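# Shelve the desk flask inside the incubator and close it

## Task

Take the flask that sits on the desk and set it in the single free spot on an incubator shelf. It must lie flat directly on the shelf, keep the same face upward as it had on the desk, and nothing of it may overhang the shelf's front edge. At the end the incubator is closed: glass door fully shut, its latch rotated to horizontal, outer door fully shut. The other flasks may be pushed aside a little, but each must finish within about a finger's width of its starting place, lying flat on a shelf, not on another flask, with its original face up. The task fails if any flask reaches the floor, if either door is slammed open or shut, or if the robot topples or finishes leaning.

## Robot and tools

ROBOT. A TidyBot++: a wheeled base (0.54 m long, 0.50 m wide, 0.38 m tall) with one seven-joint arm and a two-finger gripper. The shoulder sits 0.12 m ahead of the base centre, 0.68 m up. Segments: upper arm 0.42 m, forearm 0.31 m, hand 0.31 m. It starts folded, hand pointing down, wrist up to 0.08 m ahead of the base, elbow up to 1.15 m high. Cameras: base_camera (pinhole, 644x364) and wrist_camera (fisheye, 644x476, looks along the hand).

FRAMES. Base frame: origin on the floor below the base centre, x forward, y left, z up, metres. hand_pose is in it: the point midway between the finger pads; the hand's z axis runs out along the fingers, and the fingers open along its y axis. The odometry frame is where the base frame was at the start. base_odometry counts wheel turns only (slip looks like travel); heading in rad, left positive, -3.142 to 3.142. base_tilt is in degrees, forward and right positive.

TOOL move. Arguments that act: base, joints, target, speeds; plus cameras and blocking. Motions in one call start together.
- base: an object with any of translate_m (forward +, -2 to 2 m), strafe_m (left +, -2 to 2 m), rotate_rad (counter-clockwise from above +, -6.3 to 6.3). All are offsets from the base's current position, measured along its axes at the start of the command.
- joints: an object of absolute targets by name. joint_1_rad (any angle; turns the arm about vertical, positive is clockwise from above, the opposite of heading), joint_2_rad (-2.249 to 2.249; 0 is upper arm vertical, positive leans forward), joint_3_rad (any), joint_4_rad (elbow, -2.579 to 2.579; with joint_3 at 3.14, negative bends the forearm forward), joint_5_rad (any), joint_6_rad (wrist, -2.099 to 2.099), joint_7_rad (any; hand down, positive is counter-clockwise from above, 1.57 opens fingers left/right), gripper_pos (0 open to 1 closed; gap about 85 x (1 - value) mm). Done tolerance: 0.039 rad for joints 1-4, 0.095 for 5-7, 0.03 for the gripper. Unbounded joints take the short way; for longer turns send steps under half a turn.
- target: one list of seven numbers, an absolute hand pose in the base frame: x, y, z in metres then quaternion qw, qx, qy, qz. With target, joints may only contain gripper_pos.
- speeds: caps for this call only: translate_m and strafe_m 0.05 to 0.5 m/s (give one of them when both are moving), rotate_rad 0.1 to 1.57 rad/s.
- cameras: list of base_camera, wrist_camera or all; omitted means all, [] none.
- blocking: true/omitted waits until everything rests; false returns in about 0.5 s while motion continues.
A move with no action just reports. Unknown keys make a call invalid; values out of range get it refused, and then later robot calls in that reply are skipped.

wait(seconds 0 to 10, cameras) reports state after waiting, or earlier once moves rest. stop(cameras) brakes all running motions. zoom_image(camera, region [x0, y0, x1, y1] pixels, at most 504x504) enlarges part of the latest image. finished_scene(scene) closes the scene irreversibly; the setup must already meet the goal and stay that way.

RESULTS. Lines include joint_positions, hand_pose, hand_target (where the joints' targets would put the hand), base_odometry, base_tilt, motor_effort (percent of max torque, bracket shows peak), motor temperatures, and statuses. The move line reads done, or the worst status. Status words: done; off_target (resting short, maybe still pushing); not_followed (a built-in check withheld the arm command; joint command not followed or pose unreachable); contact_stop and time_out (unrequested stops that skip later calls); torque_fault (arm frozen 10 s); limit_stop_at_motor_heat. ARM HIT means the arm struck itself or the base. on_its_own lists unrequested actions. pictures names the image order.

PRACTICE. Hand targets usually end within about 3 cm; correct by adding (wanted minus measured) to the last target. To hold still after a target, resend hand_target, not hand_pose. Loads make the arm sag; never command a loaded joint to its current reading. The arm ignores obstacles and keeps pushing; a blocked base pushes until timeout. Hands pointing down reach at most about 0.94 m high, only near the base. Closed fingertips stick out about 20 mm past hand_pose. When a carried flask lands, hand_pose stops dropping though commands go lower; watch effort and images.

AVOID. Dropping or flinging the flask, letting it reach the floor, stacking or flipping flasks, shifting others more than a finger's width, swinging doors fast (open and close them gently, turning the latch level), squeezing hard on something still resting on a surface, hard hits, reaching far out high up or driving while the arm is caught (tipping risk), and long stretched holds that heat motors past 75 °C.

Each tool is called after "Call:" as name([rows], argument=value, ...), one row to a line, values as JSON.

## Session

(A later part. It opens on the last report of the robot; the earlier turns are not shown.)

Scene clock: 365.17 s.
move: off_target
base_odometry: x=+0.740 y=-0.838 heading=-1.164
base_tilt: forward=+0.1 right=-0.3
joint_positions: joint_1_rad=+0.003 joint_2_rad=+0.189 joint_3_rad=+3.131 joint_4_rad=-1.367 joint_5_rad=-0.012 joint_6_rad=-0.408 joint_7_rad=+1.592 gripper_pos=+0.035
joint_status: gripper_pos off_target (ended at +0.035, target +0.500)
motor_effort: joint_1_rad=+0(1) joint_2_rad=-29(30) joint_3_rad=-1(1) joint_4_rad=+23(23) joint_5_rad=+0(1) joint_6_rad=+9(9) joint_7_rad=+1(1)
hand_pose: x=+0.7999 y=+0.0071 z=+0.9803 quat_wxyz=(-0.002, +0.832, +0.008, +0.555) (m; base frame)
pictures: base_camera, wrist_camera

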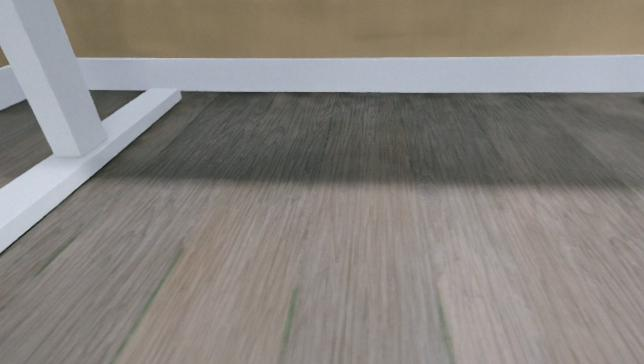

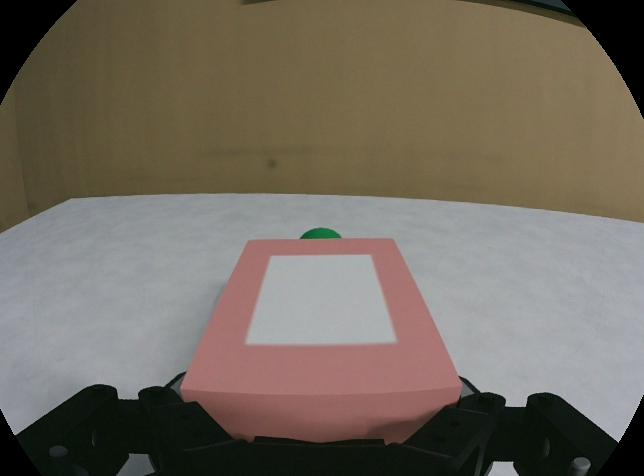

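Call:
move(joints={"joint_2_rad": 0.10, "joint_4_rad": -1.29, "joint_6_rad": -0.60}, cameras=[])

Call:
move(base={"translate_m": -0.55}, speeds={"translate_m": 0.25})

Scene clock: 379.17 s.
move: done
joint_status: all done
motor_effort: joint_1_rad=-1(1) joint_2_rad=-27(33) joint_3_rad=-1(2) joint_4_rad=+23(25) joint_5_rad=+0(1) joint_6_rad=+9(10) joint_7_rad=+0(1)
pictures: none

Scene clock: 382.23 s.
move: done
base_odometry: x=+0.522 y=-0.333 heading=-1.164
base_tilt: forward=+0.1 right=-0.3
base_status: done
joint_positions: joint_1_rad=+0.003 joint_2_rad=+0.109 joint_3_rad=+3.131 joint_4_rad=-1.309 joint_5_rad=-0.012 joint_6_rad=-0.555 joint_7_rad=+1.592 gripper_pos=+0.035
motor_effort: joint_1_rad=-1(2) joint_2_rad=-27(30) joint_3_rad=-1(3) joint_4_rad=+22(24) joint_5_rad=+1(1) joint_6_rad=+9(10) joint_7_rad=+1(1)
hand_pose: x=+0.7618 y=+0.0080 z=+1.0258 quat_wxyz=(-0.003, +0.834, +0.009, +0.551) (m; base frame)
pictures: base_camera, wrist_camera

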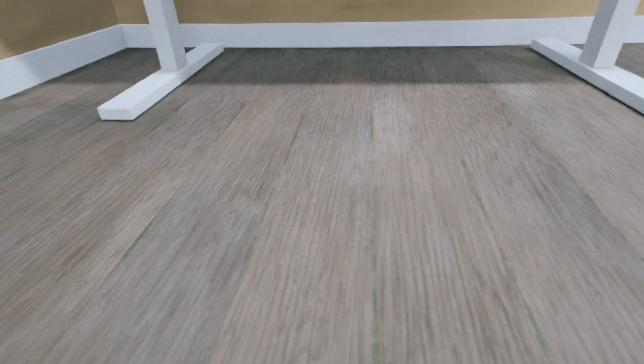

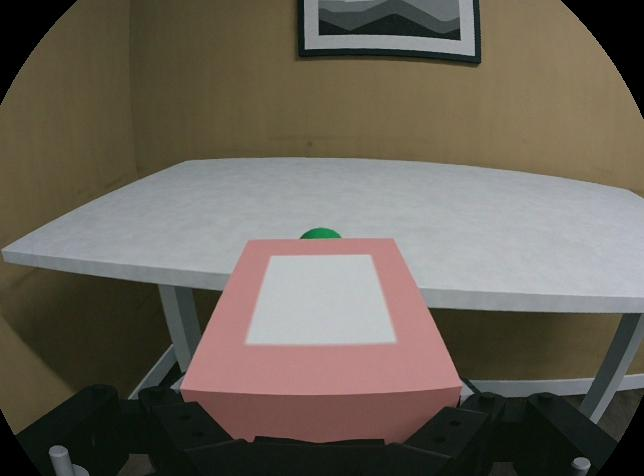

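Call:
move(joints={"joint_2_rad": -0.13, "joint_4_rad": -1.525, "joint_6_rad": -0.58}, cameras=[])

Call:
move(base={"rotate_rad": -1.486}, speeds={"rotate_rad": 0.7})

Scene clock: 400.20 s.
move: done
joint_status: all done
motor_effort: joint_1_rad=+0(1) joint_2_rad=-18(28) joint_3_rad=-1(2) joint_4_rad=+23(24) joint_5_rad=+0(1) joint_6_rad=+9(10) joint_7_rad=+0(1)
pictures: none

Scene clock: 403.10 s.
move: done
base_odometry: x=+0.522 y=-0.333 heading=-2.650
base_tilt: forward=+0.1 right=-0.3
base_status: done
joint_positions: joint_1_rad=+0.002 joint_2_rad=-0.119 joint_3_rad=+3.131 joint_4_rad=-1.518 joint_5_rad=-0.012 joint_6_rad=-0.555 joint_7_rad=+1.592 gripper_pos=+0.035
motor_effort: joint_1_rad=+0(2) joint_2_rad=-18(19) joint_3_rad=+0(3) joint_4_rad=+23(23) joint_5_rad=+0(1) joint_6_rad=+9(9) joint_7_rad=+0(1)
hand_pose: x=+0.6674 y=+0.0085 z=+1.0363 quat_wxyz=(-0.002, +0.829, +0.010, +0.559) (m; base frame)
pictures: base_camera, wrist_camera

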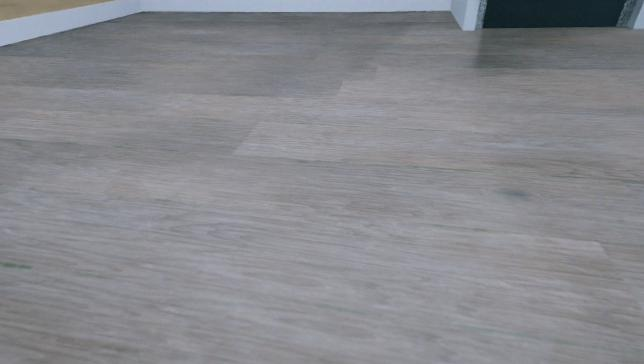

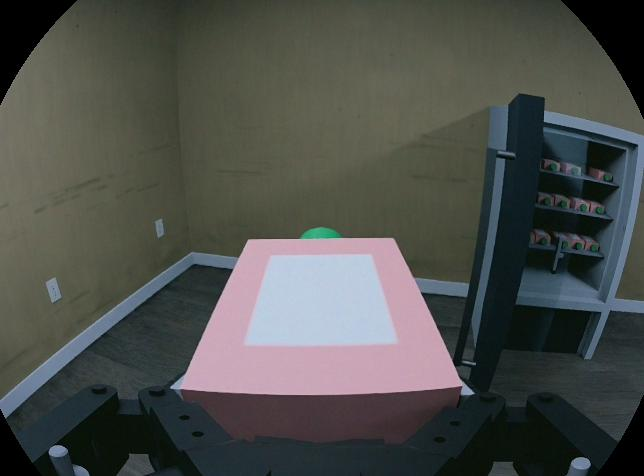

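Call:
move(base={"strafe_m": -1.2}, speeds={"strafe_m": 0.35})

Call:
zoom_image(camera="wrist_camera", region=[250, 50, 600, 350])

Scene clock: 415.73 s.
move: done
base_odometry: x=-0.045 y=+0.725 heading=-2.651
base_tilt: forward=+0.0 right=-0.3
base_status: done
joint_positions: joint_1_rad=+0.002 joint_2_rad=-0.119 joint_3_rad=+3.131 joint_4_rad=-1.519 joint_5_rad=-0.012 joint_6_rad=-0.555 joint_7_rad=+1.592 gripper_pos=+0.035
motor_effort: joint_1_rad=+0(2) joint_2_rad=-17(18) joint_3_rad=-1(3) joint_4_rad=+23(23) joint_5_rad=+0(1) joint_6_rad=+9(9) joint_7_rad=+1(1)
hand_pose: x=+0.6674 y=+0.0088 z=+1.0362 quat_wxyz=(-0.002, +0.829, +0.010, +0.559) (m; base frame)
pictures: base_camera, wrist_camera

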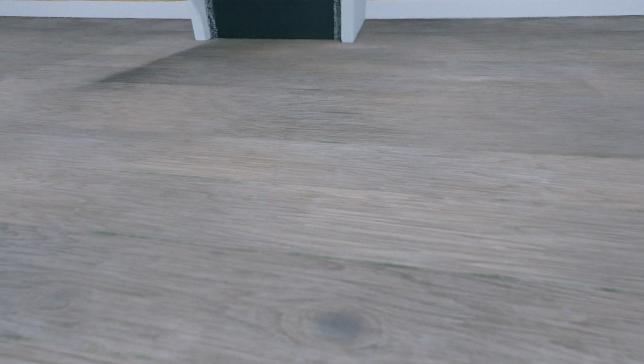

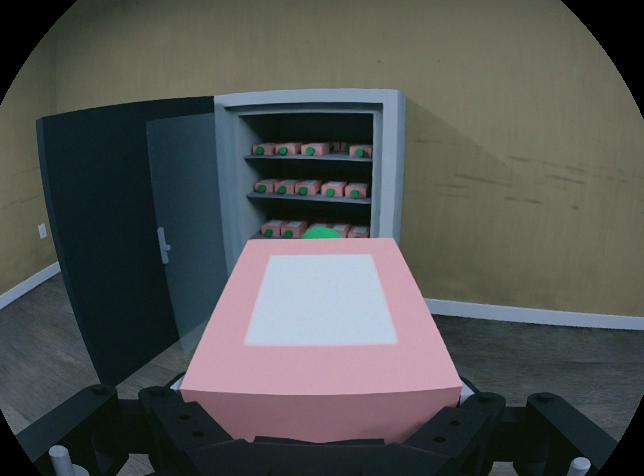

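Scaled by 1.440.

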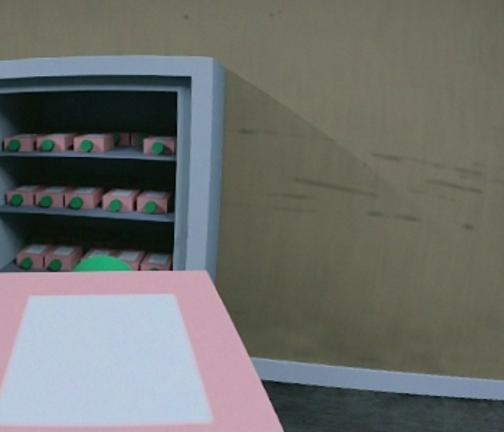

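Call:
move(base={"rotate_rad": -0.13}, cameras=[])

Call:
move(base={"strafe_m": 0.2, "translate_m": 0.4}, speeds={"translate_m": 0.3})

Call:
zoom_image(camera="wrist_camera", region=[180, 60, 460, 260])

Scene clock: 446.77 s.
move: done
base_status: done
motor_effort: joint_1_rad=-1(2) joint_2_rad=-17(18) joint_3_rad=+0(4) joint_4_rad=+23(23) joint_5_rad=+0(1) joint_6_rad=+9(9) joint_7_rad=+0(1)
pictures: none

Scene clock: 449.07 s.
move: done
base_odometry: x=-0.349 y=+0.397 heading=-2.782
base_tilt: forward=+0.0 right=-0.3
base_status: done
joint_positions: joint_1_rad=+0.004 joint_2_rad=-0.118 joint_3_rad=+3.134 joint_4_rad=-1.521 joint_5_rad=-0.012 joint_6_rad=-0.555 joint_7_rad=+1.592 gripper_pos=+0.035
motor_effort: joint_1_rad=+0(2) joint_2_rad=-18(21) joint_3_rad=+0(3) joint_4_rad=+22(24) joint_5_rad=+0(1) joint_6_rad=+9(10) joint_7_rad=+1(1)
hand_pose: x=+0.6676 y=+0.0052 z=+1.0347 quat_wxyz=(+0.000, +0.830, +0.008, +0.558) (m; base frame)
pictures: base_camera, wrist_camera

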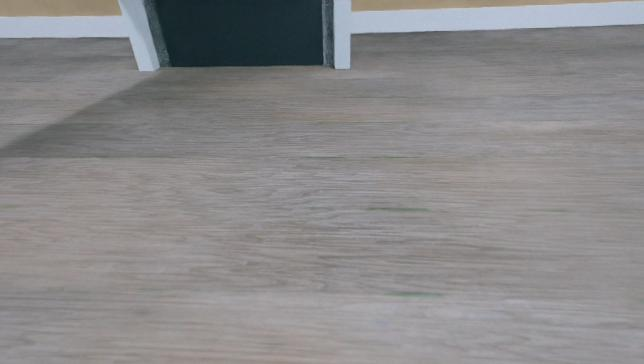

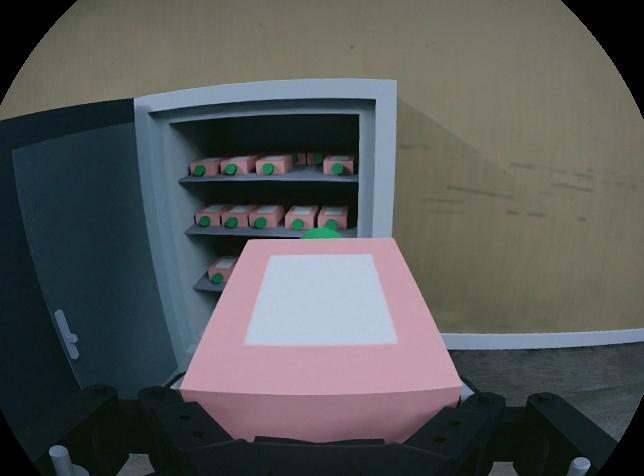

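Scaled by 1.800.

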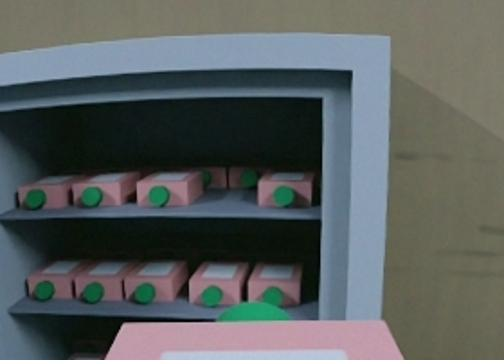

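Call:
move(base={"rotate_rad": -0.1}, cameras=[])

Call:
move(base={"strafe_m": 0.19, "translate_m": 0.15}, speeds={"translate_m": 0.2})

Call:
zoom_image(camera="wrist_camera", region=[180, 80, 460, 280])

Scene clock: 469.40 s.
move: done
base_status: done
motor_effort: joint_1_rad=+0(3) joint_2_rad=-18(19) joint_3_rad=+0(4) joint_4_rad=+23(23) joint_5_rad=+0(1) joint_6_rad=+9(9) joint_7_rad=+0(1)
pictures: none

Scene clock: 471.33 s.
move: done
base_odometry: x=-0.445 y=+0.175 heading=-2.882
base_tilt: forward=+0.1 right=-0.3
base_status: done
joint_positions: joint_1_rad=+0.004 joint_2_rad=-0.119 joint_3_rad=+3.136 joint_4_rad=-1.521 joint_5_rad=-0.012 joint_6_rad=-0.555 joint_7_rad=+1.592 gripper_pos=+0.035
motor_effort: joint_1_rad=-1(2) joint_2_rad=-18(20) joint_3_rad=-1(2) joint_4_rad=+22(23) joint_5_rad=+1(1) joint_6_rad=+9(9) joint_7_rad=+0(1)
hand_pose: x=+0.6673 y=+0.0045 z=+1.0349 quat_wxyz=(+0.000, +0.830, +0.007, +0.558) (m; base frame)
pictures: base_camera, wrist_camera

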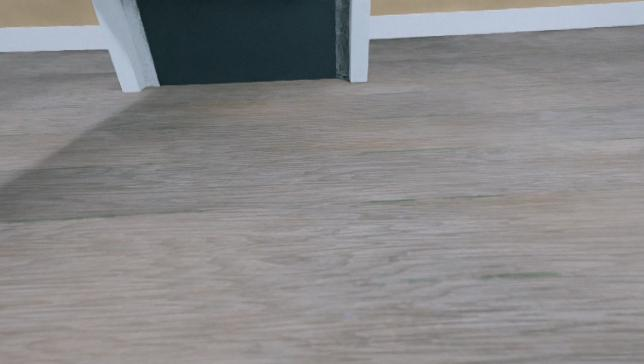

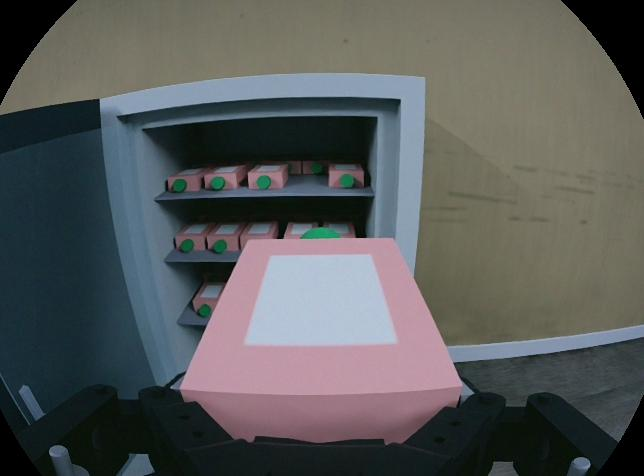

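Scaled by 1.800.

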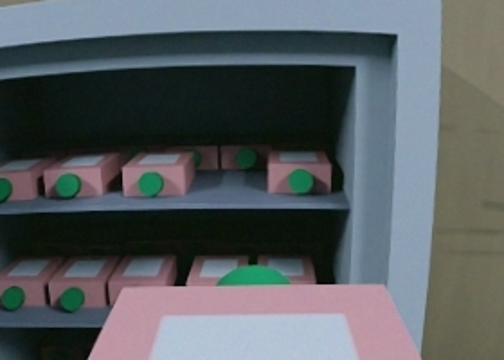

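Call:
move(base={"strafe_m": 0.035, "translate_m": 0.3}, joints={"joint_2_rad": -0.13, "joint_4_rad": -1.655, "joint_6_rad": -0.39}, speeds={"translate_m": 0.2})

Call:
zoom_image(camera="wrist_camera", region=[130, 80, 530, 330])

Scene clock: 503.43 s.
move: done
base_odometry: x=-0.726 y=+0.064 heading=-2.882
base_tilt: forward=+0.0 right=-0.3
base_status: done
joint_positions: joint_1_rad=+0.004 joint_2_rad=-0.118 joint_3_rad=+3.136 joint_4_rad=-1.653 joint_5_rad=-0.012 joint_6_rad=-0.436 joint_7_rad=+1.592 gripper_pos=+0.035
joint_status: all done
motor_effort: joint_1_rad=-1(1) joint_2_rad=-18(21) joint_3_rad=-1(2) joint_4_rad=+23(24) joint_5_rad=+0(1) joint_6_rad=+9(10) joint_7_rad=+1(1)
hand_pose: x=+0.6701 y=+0.0040 z=+0.9894 quat_wxyz=(+0.000, +0.834, +0.006, +0.552) (m; base frame)
pictures: base_camera, wrist_camera

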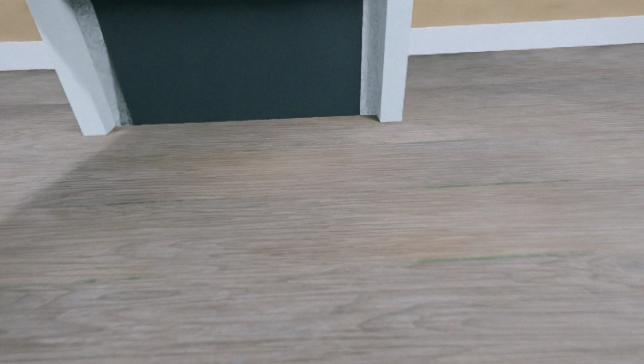

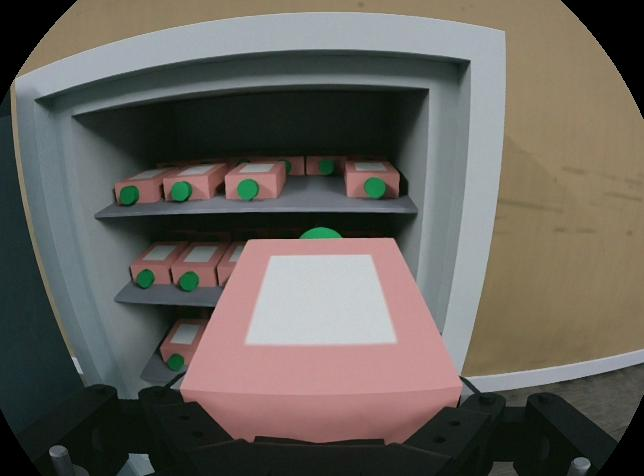

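Scaled by 1.260.

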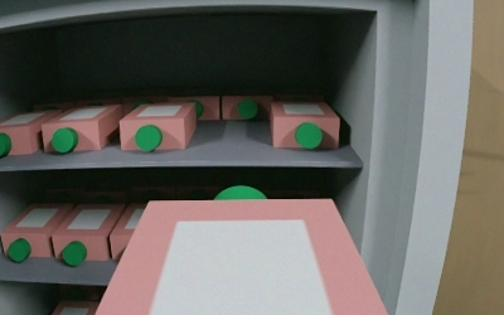

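Call:
zoom_image(camera="wrist_camera", region=[210, 130, 430, 260])

Scaled by 2.291.

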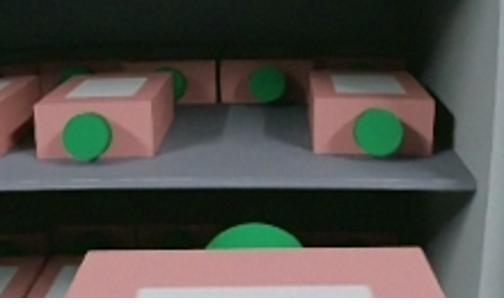

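Call:
move(base={"strafe_m": 0.013, "translate_m": 0.2}, speeds={"translate_m": 0.12})

Call:
zoom_image(camera="wrist_camera", region=[110, 130, 530, 400])

Scene clock: 542.43 s.
move: done
base_odometry: x=-0.916 y=+0.000 heading=-2.882
base_tilt: forward=+0.1 right=-0.3
base_status: done
joint_positions: joint_1_rad=+0.004 joint_2_rad=-0.119 joint_3_rad=+3.136 joint_4_rad=-1.654 joint_5_rad=-0.012 joint_6_rad=-0.435 joint_7_rad=+1.592 gripper_pos=+0.035
motor_effort: joint_1_rad=+0(1) joint_2_rad=-18(21) joint_3_rad=+0(2) joint_4_rad=+22(23) joint_5_rad=+0(1) joint_6_rad=+9(10) joint_7_rad=+0(1)
hand_pose: x=+0.6699 y=+0.0040 z=+0.9901 quat_wxyz=(+0.000, +0.833, +0.006, +0.553) (m; base frame)
pictures: base_camera, wrist_camera

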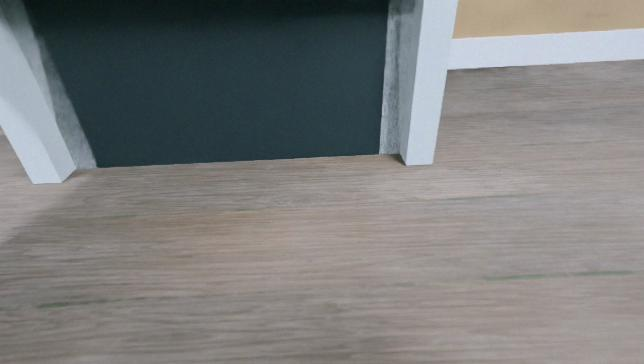

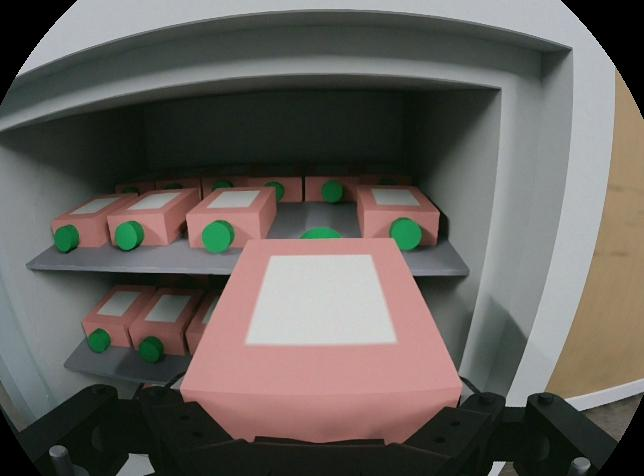

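Scaled by 1.200.

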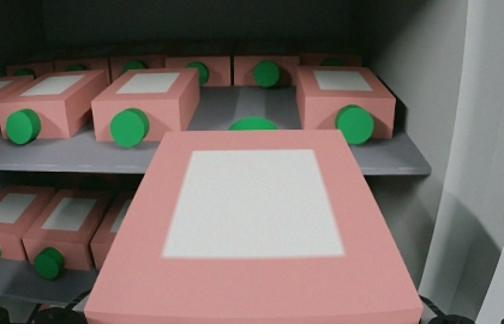

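Call:
move(base={"strafe_m": 0.006, "translate_m": 0.1}, speeds={"translate_m": 0.1})

Call:
zoom_image(camera="wrist_camera", region=[110, 130, 530, 400])

Scene clock: 553.40 s.
move: done
base_odometry: x=-1.011 y=-0.032 heading=-2.882
base_tilt: forward=+0.0 right=-0.3
base_status: done
joint_positions: joint_1_rad=+0.004 joint_2_rad=-0.119 joint_3_rad=+3.136 joint_4_rad=-1.654 joint_5_rad=-0.012 joint_6_rad=-0.435 joint_7_rad=+1.592 gripper_pos=+0.035
motor_effort: joint_1_rad=+0(2) joint_2_rad=-18(21) joint_3_rad=+0(1) joint_4_rad=+23(23) joint_5_rad=+0(1) joint_6_rad=+9(9) joint_7_rad=+1(1)
hand_pose: x=+0.6699 y=+0.0040 z=+0.9904 quat_wxyz=(+0.000, +0.833, +0.006, +0.553) (m; base frame)
pictures: base_camera, wrist_camera

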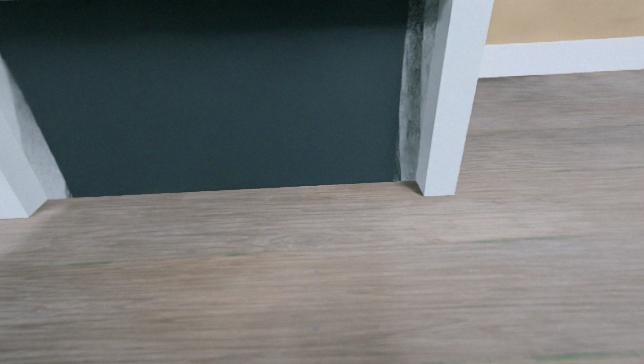

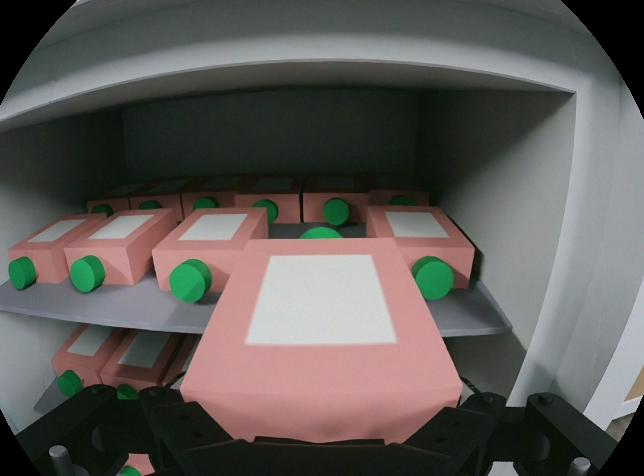

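Scaled by 1.200.

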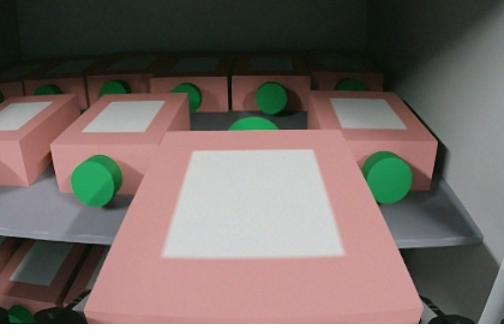

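Call:
move(base={"strafe_m": 0.004, "translate_m": 0.07}, speeds={"translate_m": 0.08})

Call:
zoom_image(camera="wrist_camera", region=[110, 130, 530, 400])

Scene clock: 567.03 s.
move: done
base_odometry: x=-1.078 y=-0.054 heading=-2.881
base_tilt: forward=+0.0 right=-0.4
base_status: done
joint_positions: joint_1_rad=+0.004 joint_2_rad=-0.120 joint_3_rad=+3.136 joint_4_rad=-1.654 joint_5_rad=-0.012 joint_6_rad=-0.434 joint_7_rad=+1.592 gripper_pos=+0.035
motor_effort: joint_1_rad=+0(1) joint_2_rad=-18(20) joint_3_rad=-1(2) joint_4_rad=+23(23) joint_5_rad=+0(1) joint_6_rad=+9(9) joint_7_rad=+0(1)
hand_pose: x=+0.6698 y=+0.0040 z=+0.9908 quat_wxyz=(+0.000, +0.833, +0.006, +0.554) (m; base frame)
pictures: base_camera, wrist_camera

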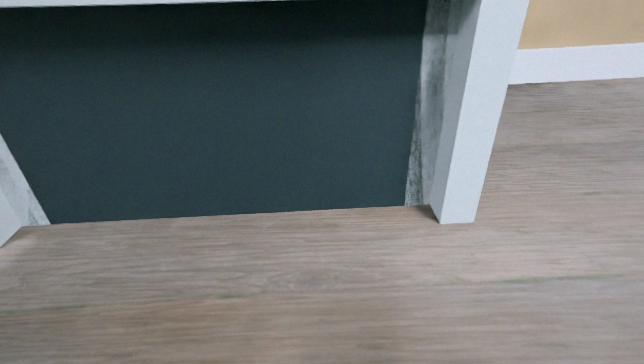

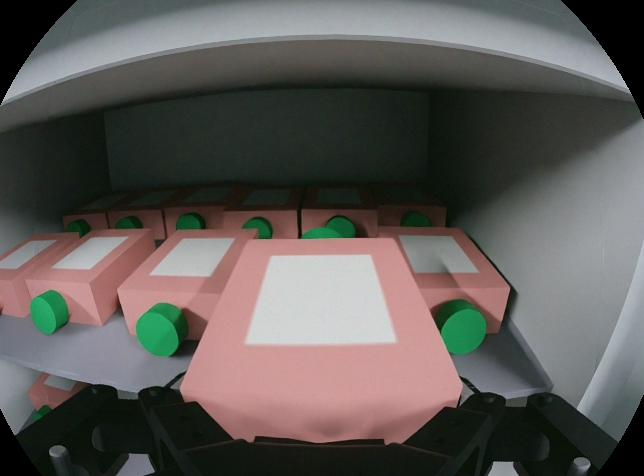

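Scaled by 1.200.

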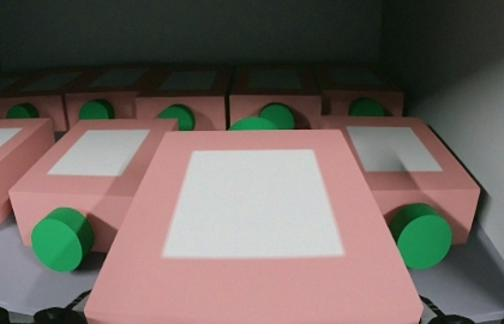

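Call:
move(base={"translate_m": 0.08}, speeds={"translate_m": 0.08})

Call:
zoom_image(camera="wrist_camera", region=[70, 130, 570, 450])

Scene clock: 584.77 s.
move: done
base_odometry: x=-1.155 y=-0.075 heading=-2.881
base_tilt: forward=+0.0 right=-0.3
base_status: done
joint_positions: joint_1_rad=+0.004 joint_2_rad=-0.120 joint_3_rad=+3.136 joint_4_rad=-1.654 joint_5_rad=-0.012 joint_6_rad=-0.434 joint_7_rad=+1.592 gripper_pos=+0.035
motor_effort: joint_1_rad=+0(1) joint_2_rad=-18(21) joint_3_rad=-1(1) joint_4_rad=+23(23) joint_5_rad=+0(1) joint_6_rad=+9(9) joint_7_rad=+0(1)
hand_pose: x=+0.6697 y=+0.0040 z=+0.9910 quat_wxyz=(+0.000, +0.833, +0.006, +0.554) (m; base frame)
pictures: base_camera, wrist_camera

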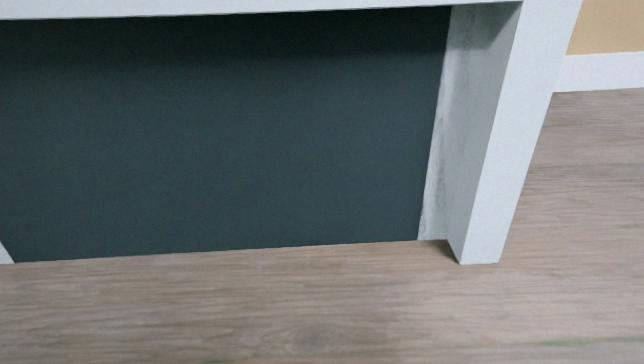

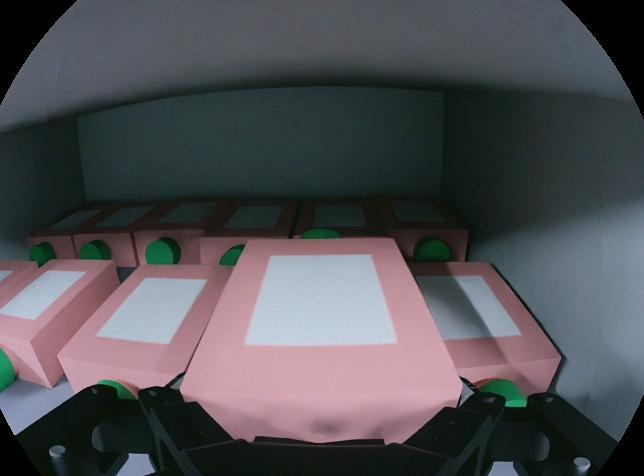

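Scaled by 1.008.

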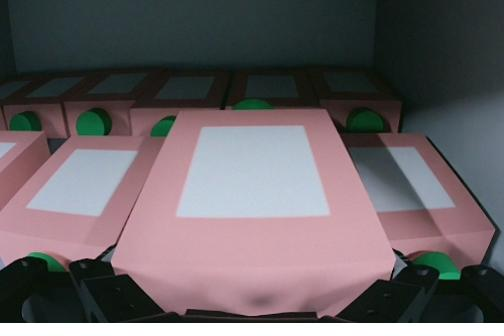

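Call:
move(joints={"joint_2_rad": -0.131, "joint_4_rad": -1.695, "joint_6_rad": -0.352})

Call:
zoom_image(camera="wrist_camera", region=[70, 130, 570, 450])

Scene clock: 600.10 s.
move: done
base_odometry: x=-1.155 y=-0.075 heading=-2.881
base_tilt: forward=+0.1 right=-0.3
joint_positions: joint_1_rad=+0.004 joint_2_rad=-0.120 joint_3_rad=+3.136 joint_4_rad=-1.694 joint_5_rad=-0.012 joint_6_rad=-0.396 joint_7_rad=+1.592 gripper_pos=+0.035
joint_status: all done
motor_effort: joint_1_rad=-1(1) joint_2_rad=-18(19) joint_3_rad=-1(1) joint_4_rad=+23(24) joint_5_rad=+0(1) joint_6_rad=+9(10) joint_7_rad=+0(1)
hand_pose: x=+0.6697 y=+0.0039 z=+0.9778 quat_wxyz=(+0.000, +0.833, +0.006, +0.553) (m; base frame)
pictures: base_camera, wrist_camera

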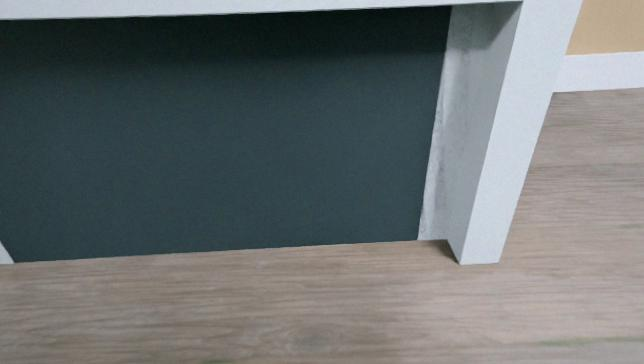

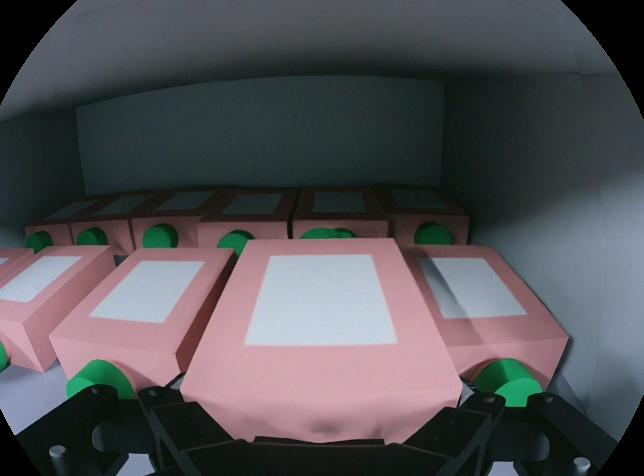

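Scaled by 1.008.

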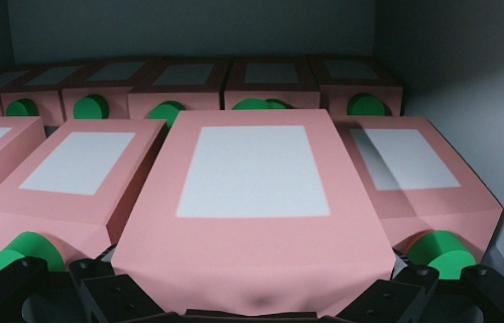

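Call:
move(joints={"joint_2_rad": -0.131, "joint_4_rad": -1.712, "joint_6_rad": -0.335})

Call:
zoom_image(camera="wrist_camera", region=[150, 180, 500, 450])

Scene clock: 611.83 s.
move: done
base_odometry: x=-1.155 y=-0.075 heading=-2.881
base_tilt: forward=+0.0 right=-0.3
joint_positions: joint_1_rad=+0.004 joint_2_rad=-0.120 joint_3_rad=+3.136 joint_4_rad=-1.709 joint_5_rad=-0.012 joint_6_rad=-0.379 joint_7_rad=+1.592 gripper_pos=+0.035
joint_status: all done
motor_effort: joint_1_rad=-1(2) joint_2_rad=-18(19) joint_3_rad=+0(1) joint_4_rad=+23(24) joint_5_rad=+0(1) joint_6_rad=+9(10) joint_7_rad=+0(1)
hand_pose: x=+0.6698 y=+0.0038 z=+0.9734 quat_wxyz=(+0.001, +0.833, +0.006, +0.554) (m; base frame)
pictures: base_camera, wrist_camera

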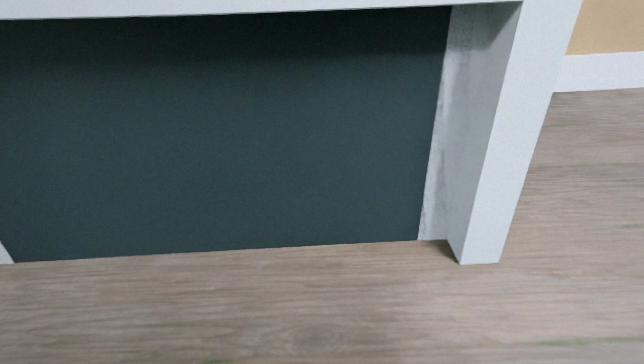

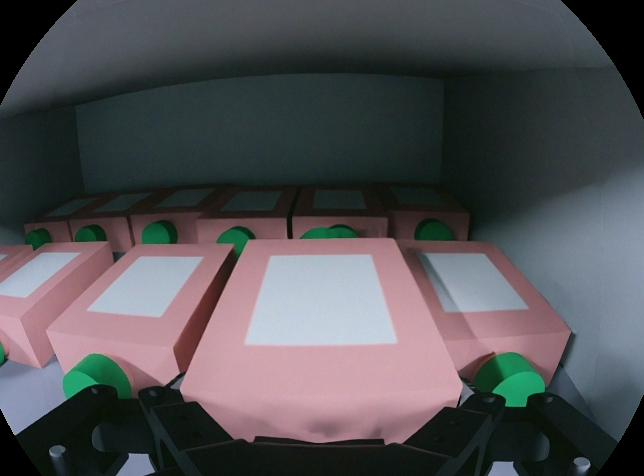

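Scaled by 1.440.

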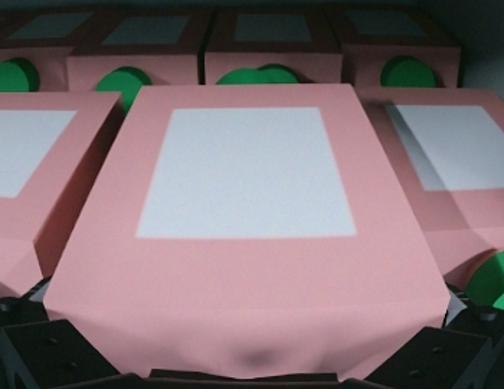

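Call:
move(base={"strafe_m": 0.007}, speeds={"strafe_m": 0.05})

Call:
zoom_image(camera="wrist_camera", region=[150, 180, 500, 450])

Scene clock: 621.93 s.
move: done
base_odometry: x=-1.154 y=-0.081 heading=-2.881
base_tilt: forward=+0.0 right=-0.3
base_status: done
joint_positions: joint_1_rad=+0.003 joint_2_rad=-0.120 joint_3_rad=+3.135 joint_4_rad=-1.709 joint_5_rad=-0.012 joint_6_rad=-0.379 joint_7_rad=+1.592 gripper_pos=+0.035
motor_effort: joint_1_rad=+0(2) joint_2_rad=-18(19) joint_3_rad=-1(4) joint_4_rad=+23(23) joint_5_rad=+0(1) joint_6_rad=+9(9) joint_7_rad=+0(1)
hand_pose: x=+0.6698 y=+0.0045 z=+0.9734 quat_wxyz=(+0.000, +0.833, +0.007, +0.554) (m; base frame)
pictures: base_camera, wrist_camera

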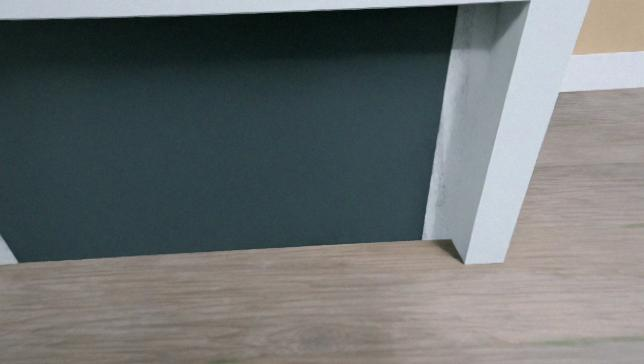

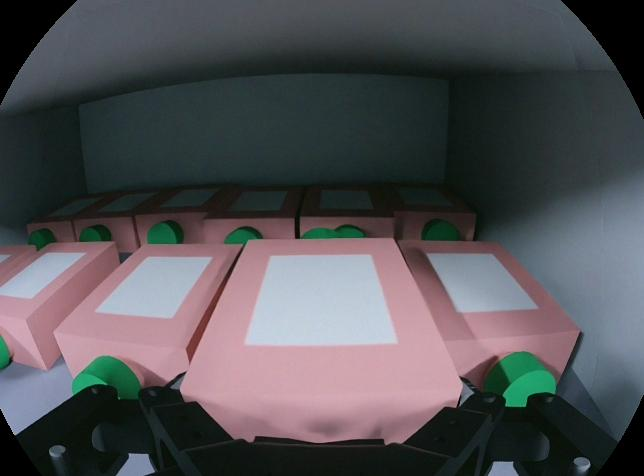

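Scaled by 1.440.

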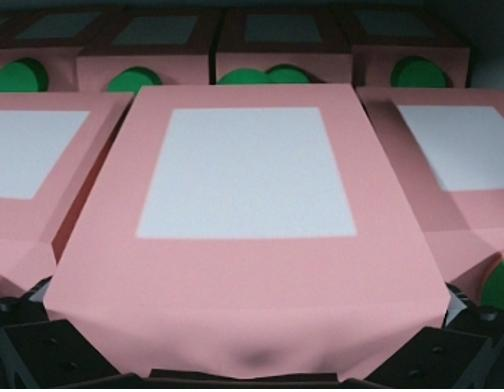

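Call:
move(joints={"joint_4_rad": -1.728, "joint_6_rad": -0.319, "joint_2_rad": -0.131})

Scene clock: 692.83 s.
move: done
base_odometry: x=-1.154 y=-0.081 heading=-2.881
base_tilt: forward=+0.0 right=-0.3
joint_positions: joint_1_rad=+0.003 joint_2_rad=-0.120 joint_3_rad=+3.135 joint_4_rad=-1.724 joint_5_rad=-0.012 joint_6_rad=-0.363 joint_7_rad=+1.592 gripper_pos=+0.035
joint_status: all done
motor_effort: joint_1_rad=+0(1) joint_2_rad=-18(19) joint_3_rad=-1(1) joint_4_rad=+23(23) joint_5_rad=+0(0) joint_6_rad=+9(10) joint_7_rad=+1(1)
hand_pose: x=+0.6698 y=+0.0045 z=+0.9687 quat_wxyz=(+0.000, +0.833, +0.006, +0.554) (m; base frame)
pictures: base_camera, wrist_camera

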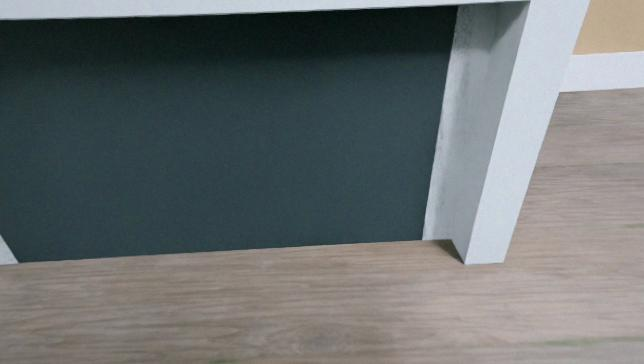

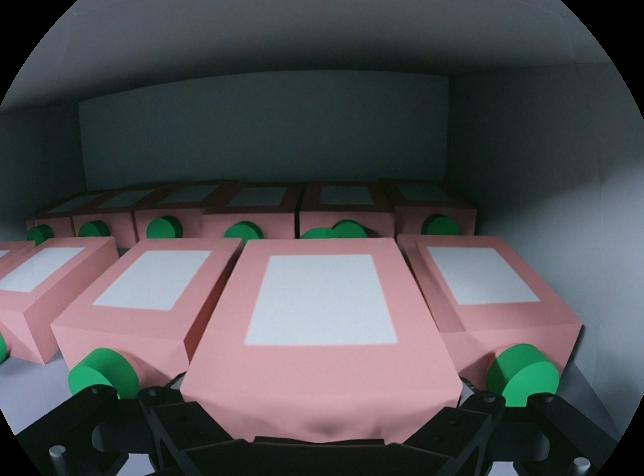

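Call:
move(joints={"joint_4_rad": -1.736, "joint_6_rad": -0.311, "joint_2_rad": -0.131}, cameras=["wrist_camera"])

Call:
move(joints={"joint_4_rad": -1.744, "joint_6_rad": -0.303, "joint_2_rad": -0.131}, cameras=["wrist_camera"])

Scene clock: 698.57 s.
move: done
joint_status: all done
motor_effort: joint_1_rad=+0(1) joint_2_rad=-18(18) joint_3_rad=+0(1) joint_4_rad=+23(23) joint_5_rad=+0(1) joint_6_rad=+9(10) joint_7_rad=+1(1)
pictures: wrist_camera

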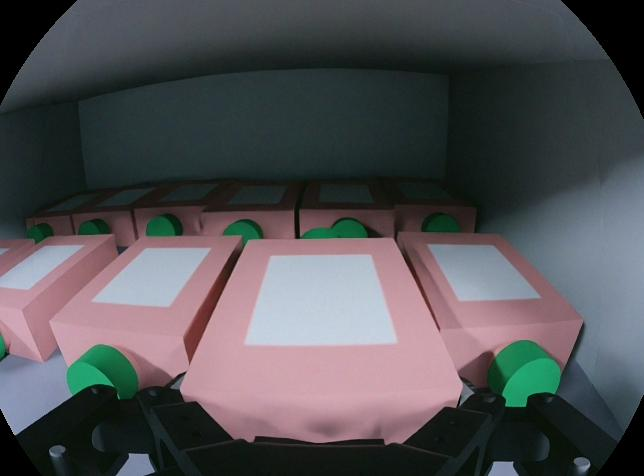

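Scene clock: 699.07 s.
move: done
base_odometry: x=-1.154 y=-0.081 heading=-2.881
base_tilt: forward=+0.0 right=-0.3
joint_positions: joint_1_rad=+0.003 joint_2_rad=-0.120 joint_3_rad=+3.135 joint_4_rad=-1.739 joint_5_rad=-0.012 joint_6_rad=-0.348 joint_7_rad=+1.592 gripper_pos=+0.035
joint_status: all done
motor_effort: joint_1_rad=-1(1) joint_2_rad=-18(19) joint_3_rad=-1(2) joint_4_rad=+22(24) joint_5_rad=+0(1) joint_6_rad=+9(9) joint_7_rad=+0(1)
hand_pose: x=+0.6697 y=+0.0044 z=+0.9643 quat_wxyz=(+0.000, +0.832, +0.006, +0.554) (m; base frame)
pictures: wrist_camera

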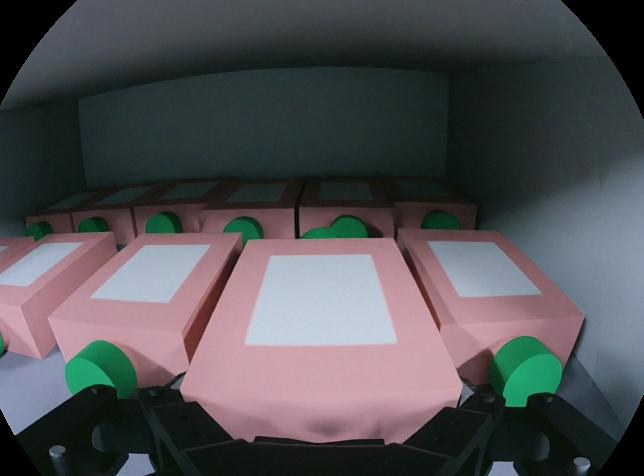

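Call:
move(joints={"joint_4_rad": -1.752, "joint_6_rad": -0.295, "joint_2_rad": -0.131}, cameras=["wrist_camera"])

Call:
move(joints={"joint_4_rad": -1.760, "joint_6_rad": -0.287, "joint_2_rad": -0.131}, cameras=["wrist_camera"])

Scene clock: 706.00 s.
move: done
joint_status: all done
motor_effort: joint_1_rad=+0(1) joint_2_rad=-18(18) joint_3_rad=-1(1) joint_4_rad=+23(23) joint_5_rad=+0(1) joint_6_rad=+9(9) joint_7_rad=+1(1)
pictures: wrist_camera

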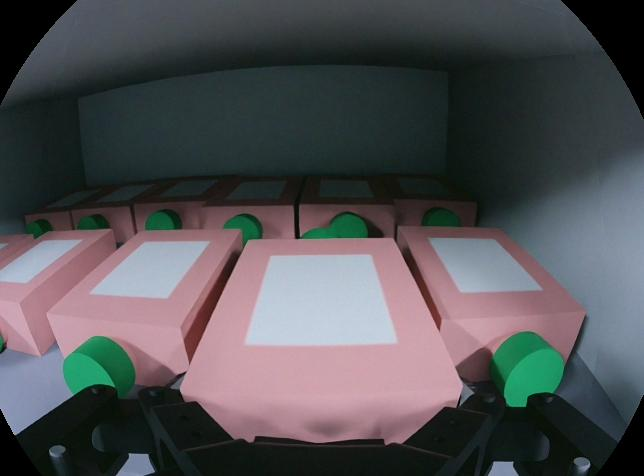

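Scene clock: 706.50 s.
move: done
base_odometry: x=-1.154 y=-0.081 heading=-2.881
base_tilt: forward=+0.0 right=-0.3
joint_positions: joint_1_rad=+0.003 joint_2_rad=-0.120 joint_3_rad=+3.135 joint_4_rad=-1.755 joint_5_rad=-0.012 joint_6_rad=-0.332 joint_7_rad=+1.592 gripper_pos=+0.035
joint_status: all done
motor_effort: joint_1_rad=+0(1) joint_2_rad=-18(19) joint_3_rad=-1(1) joint_4_rad=+23(23) joint_5_rad=+0(1) joint_6_rad=+9(9) joint_7_rad=+0(1)
hand_pose: x=+0.6694 y=+0.0044 z=+0.9594 quat_wxyz=(+0.000, +0.832, +0.006, +0.554) (m; base frame)
pictures: wrist_camera

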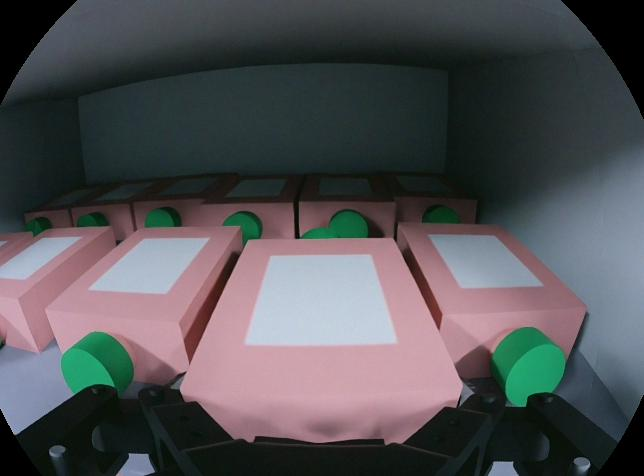

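Call:
zoom_image(camera="wrist_camera", region=[70, 330, 574, 476])

Scaled by 1.000.

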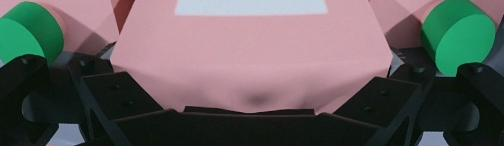

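Call:
move(base={"translate_m": 0.012}, speeds={"translate_m": 0.05}, cameras=["wrist_camera"])

Call:
move(joints={"joint_4_rad": -1.768, "joint_6_rad": -0.276, "joint_2_rad": -0.131}, cameras=["wrist_camera"])

Call:
move(joints={"joint_4_rad": -1.776, "joint_6_rad": -0.268, "joint_2_rad": -0.131}, cameras=["wrist_camera"])

Scene clock: 753.53 s.
move: done
base_status: done
motor_effort: joint_1_rad=+0(2) joint_2_rad=-18(20) joint_3_rad=+0(2) joint_4_rad=+22(23) joint_5_rad=+0(1) joint_6_rad=+9(10) joint_7_rad=+0(1)
pictures: wrist_camera

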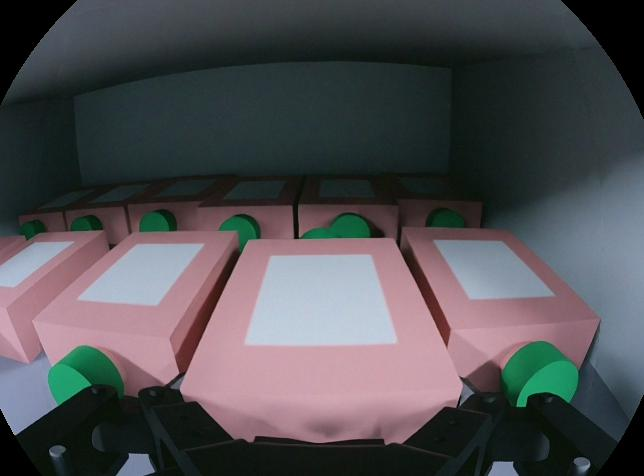

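Scene clock: 754.03 s.
move: done
joint_status: all done
motor_effort: joint_1_rad=-1(2) joint_2_rad=-18(18) joint_3_rad=-1(1) joint_4_rad=+23(23) joint_5_rad=+0(0) joint_6_rad=+9(10) joint_7_rad=+1(1)
pictures: wrist_camera

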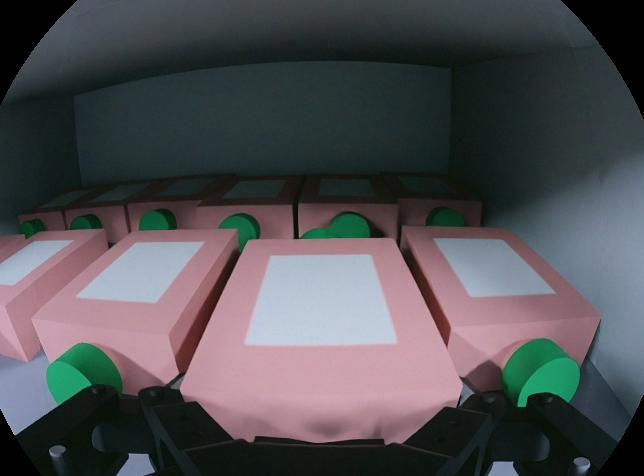

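Scene clock: 754.53 s.
move: done
base_odometry: x=-1.165 y=-0.085 heading=-2.881
base_tilt: forward=+0.1 right=-0.2
joint_positions: joint_1_rad=+0.003 joint_2_rad=-0.119 joint_3_rad=+3.135 joint_4_rad=-1.771 joint_5_rad=-0.012 joint_6_rad=-0.313 joint_7_rad=+1.592 gripper_pos=+0.035
joint_status: all done
motor_effort: joint_1_rad=+0(1) joint_2_rad=-18(19) joint_3_rad=-1(1) joint_4_rad=+23(23) joint_5_rad=+0(1) joint_6_rad=+9(9) joint_7_rad=+0(1)
hand_pose: x=+0.6697 y=+0.0043 z=+0.9546 quat_wxyz=(+0.000, +0.832, +0.006, +0.555) (m; base frame)
pictures: wrist_camera

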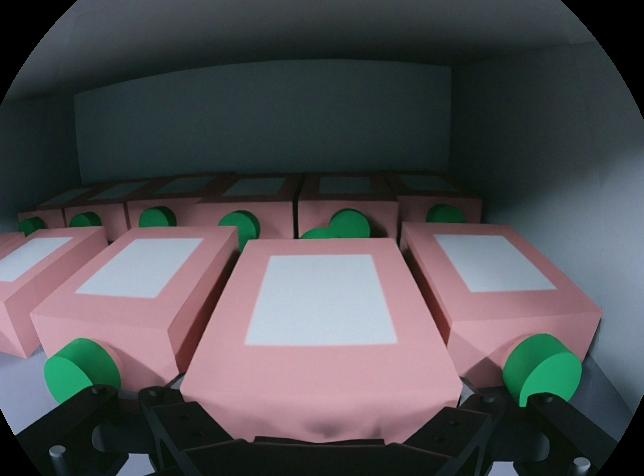

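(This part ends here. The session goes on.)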